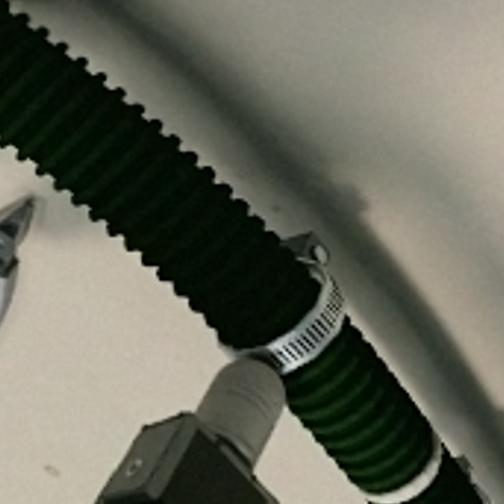

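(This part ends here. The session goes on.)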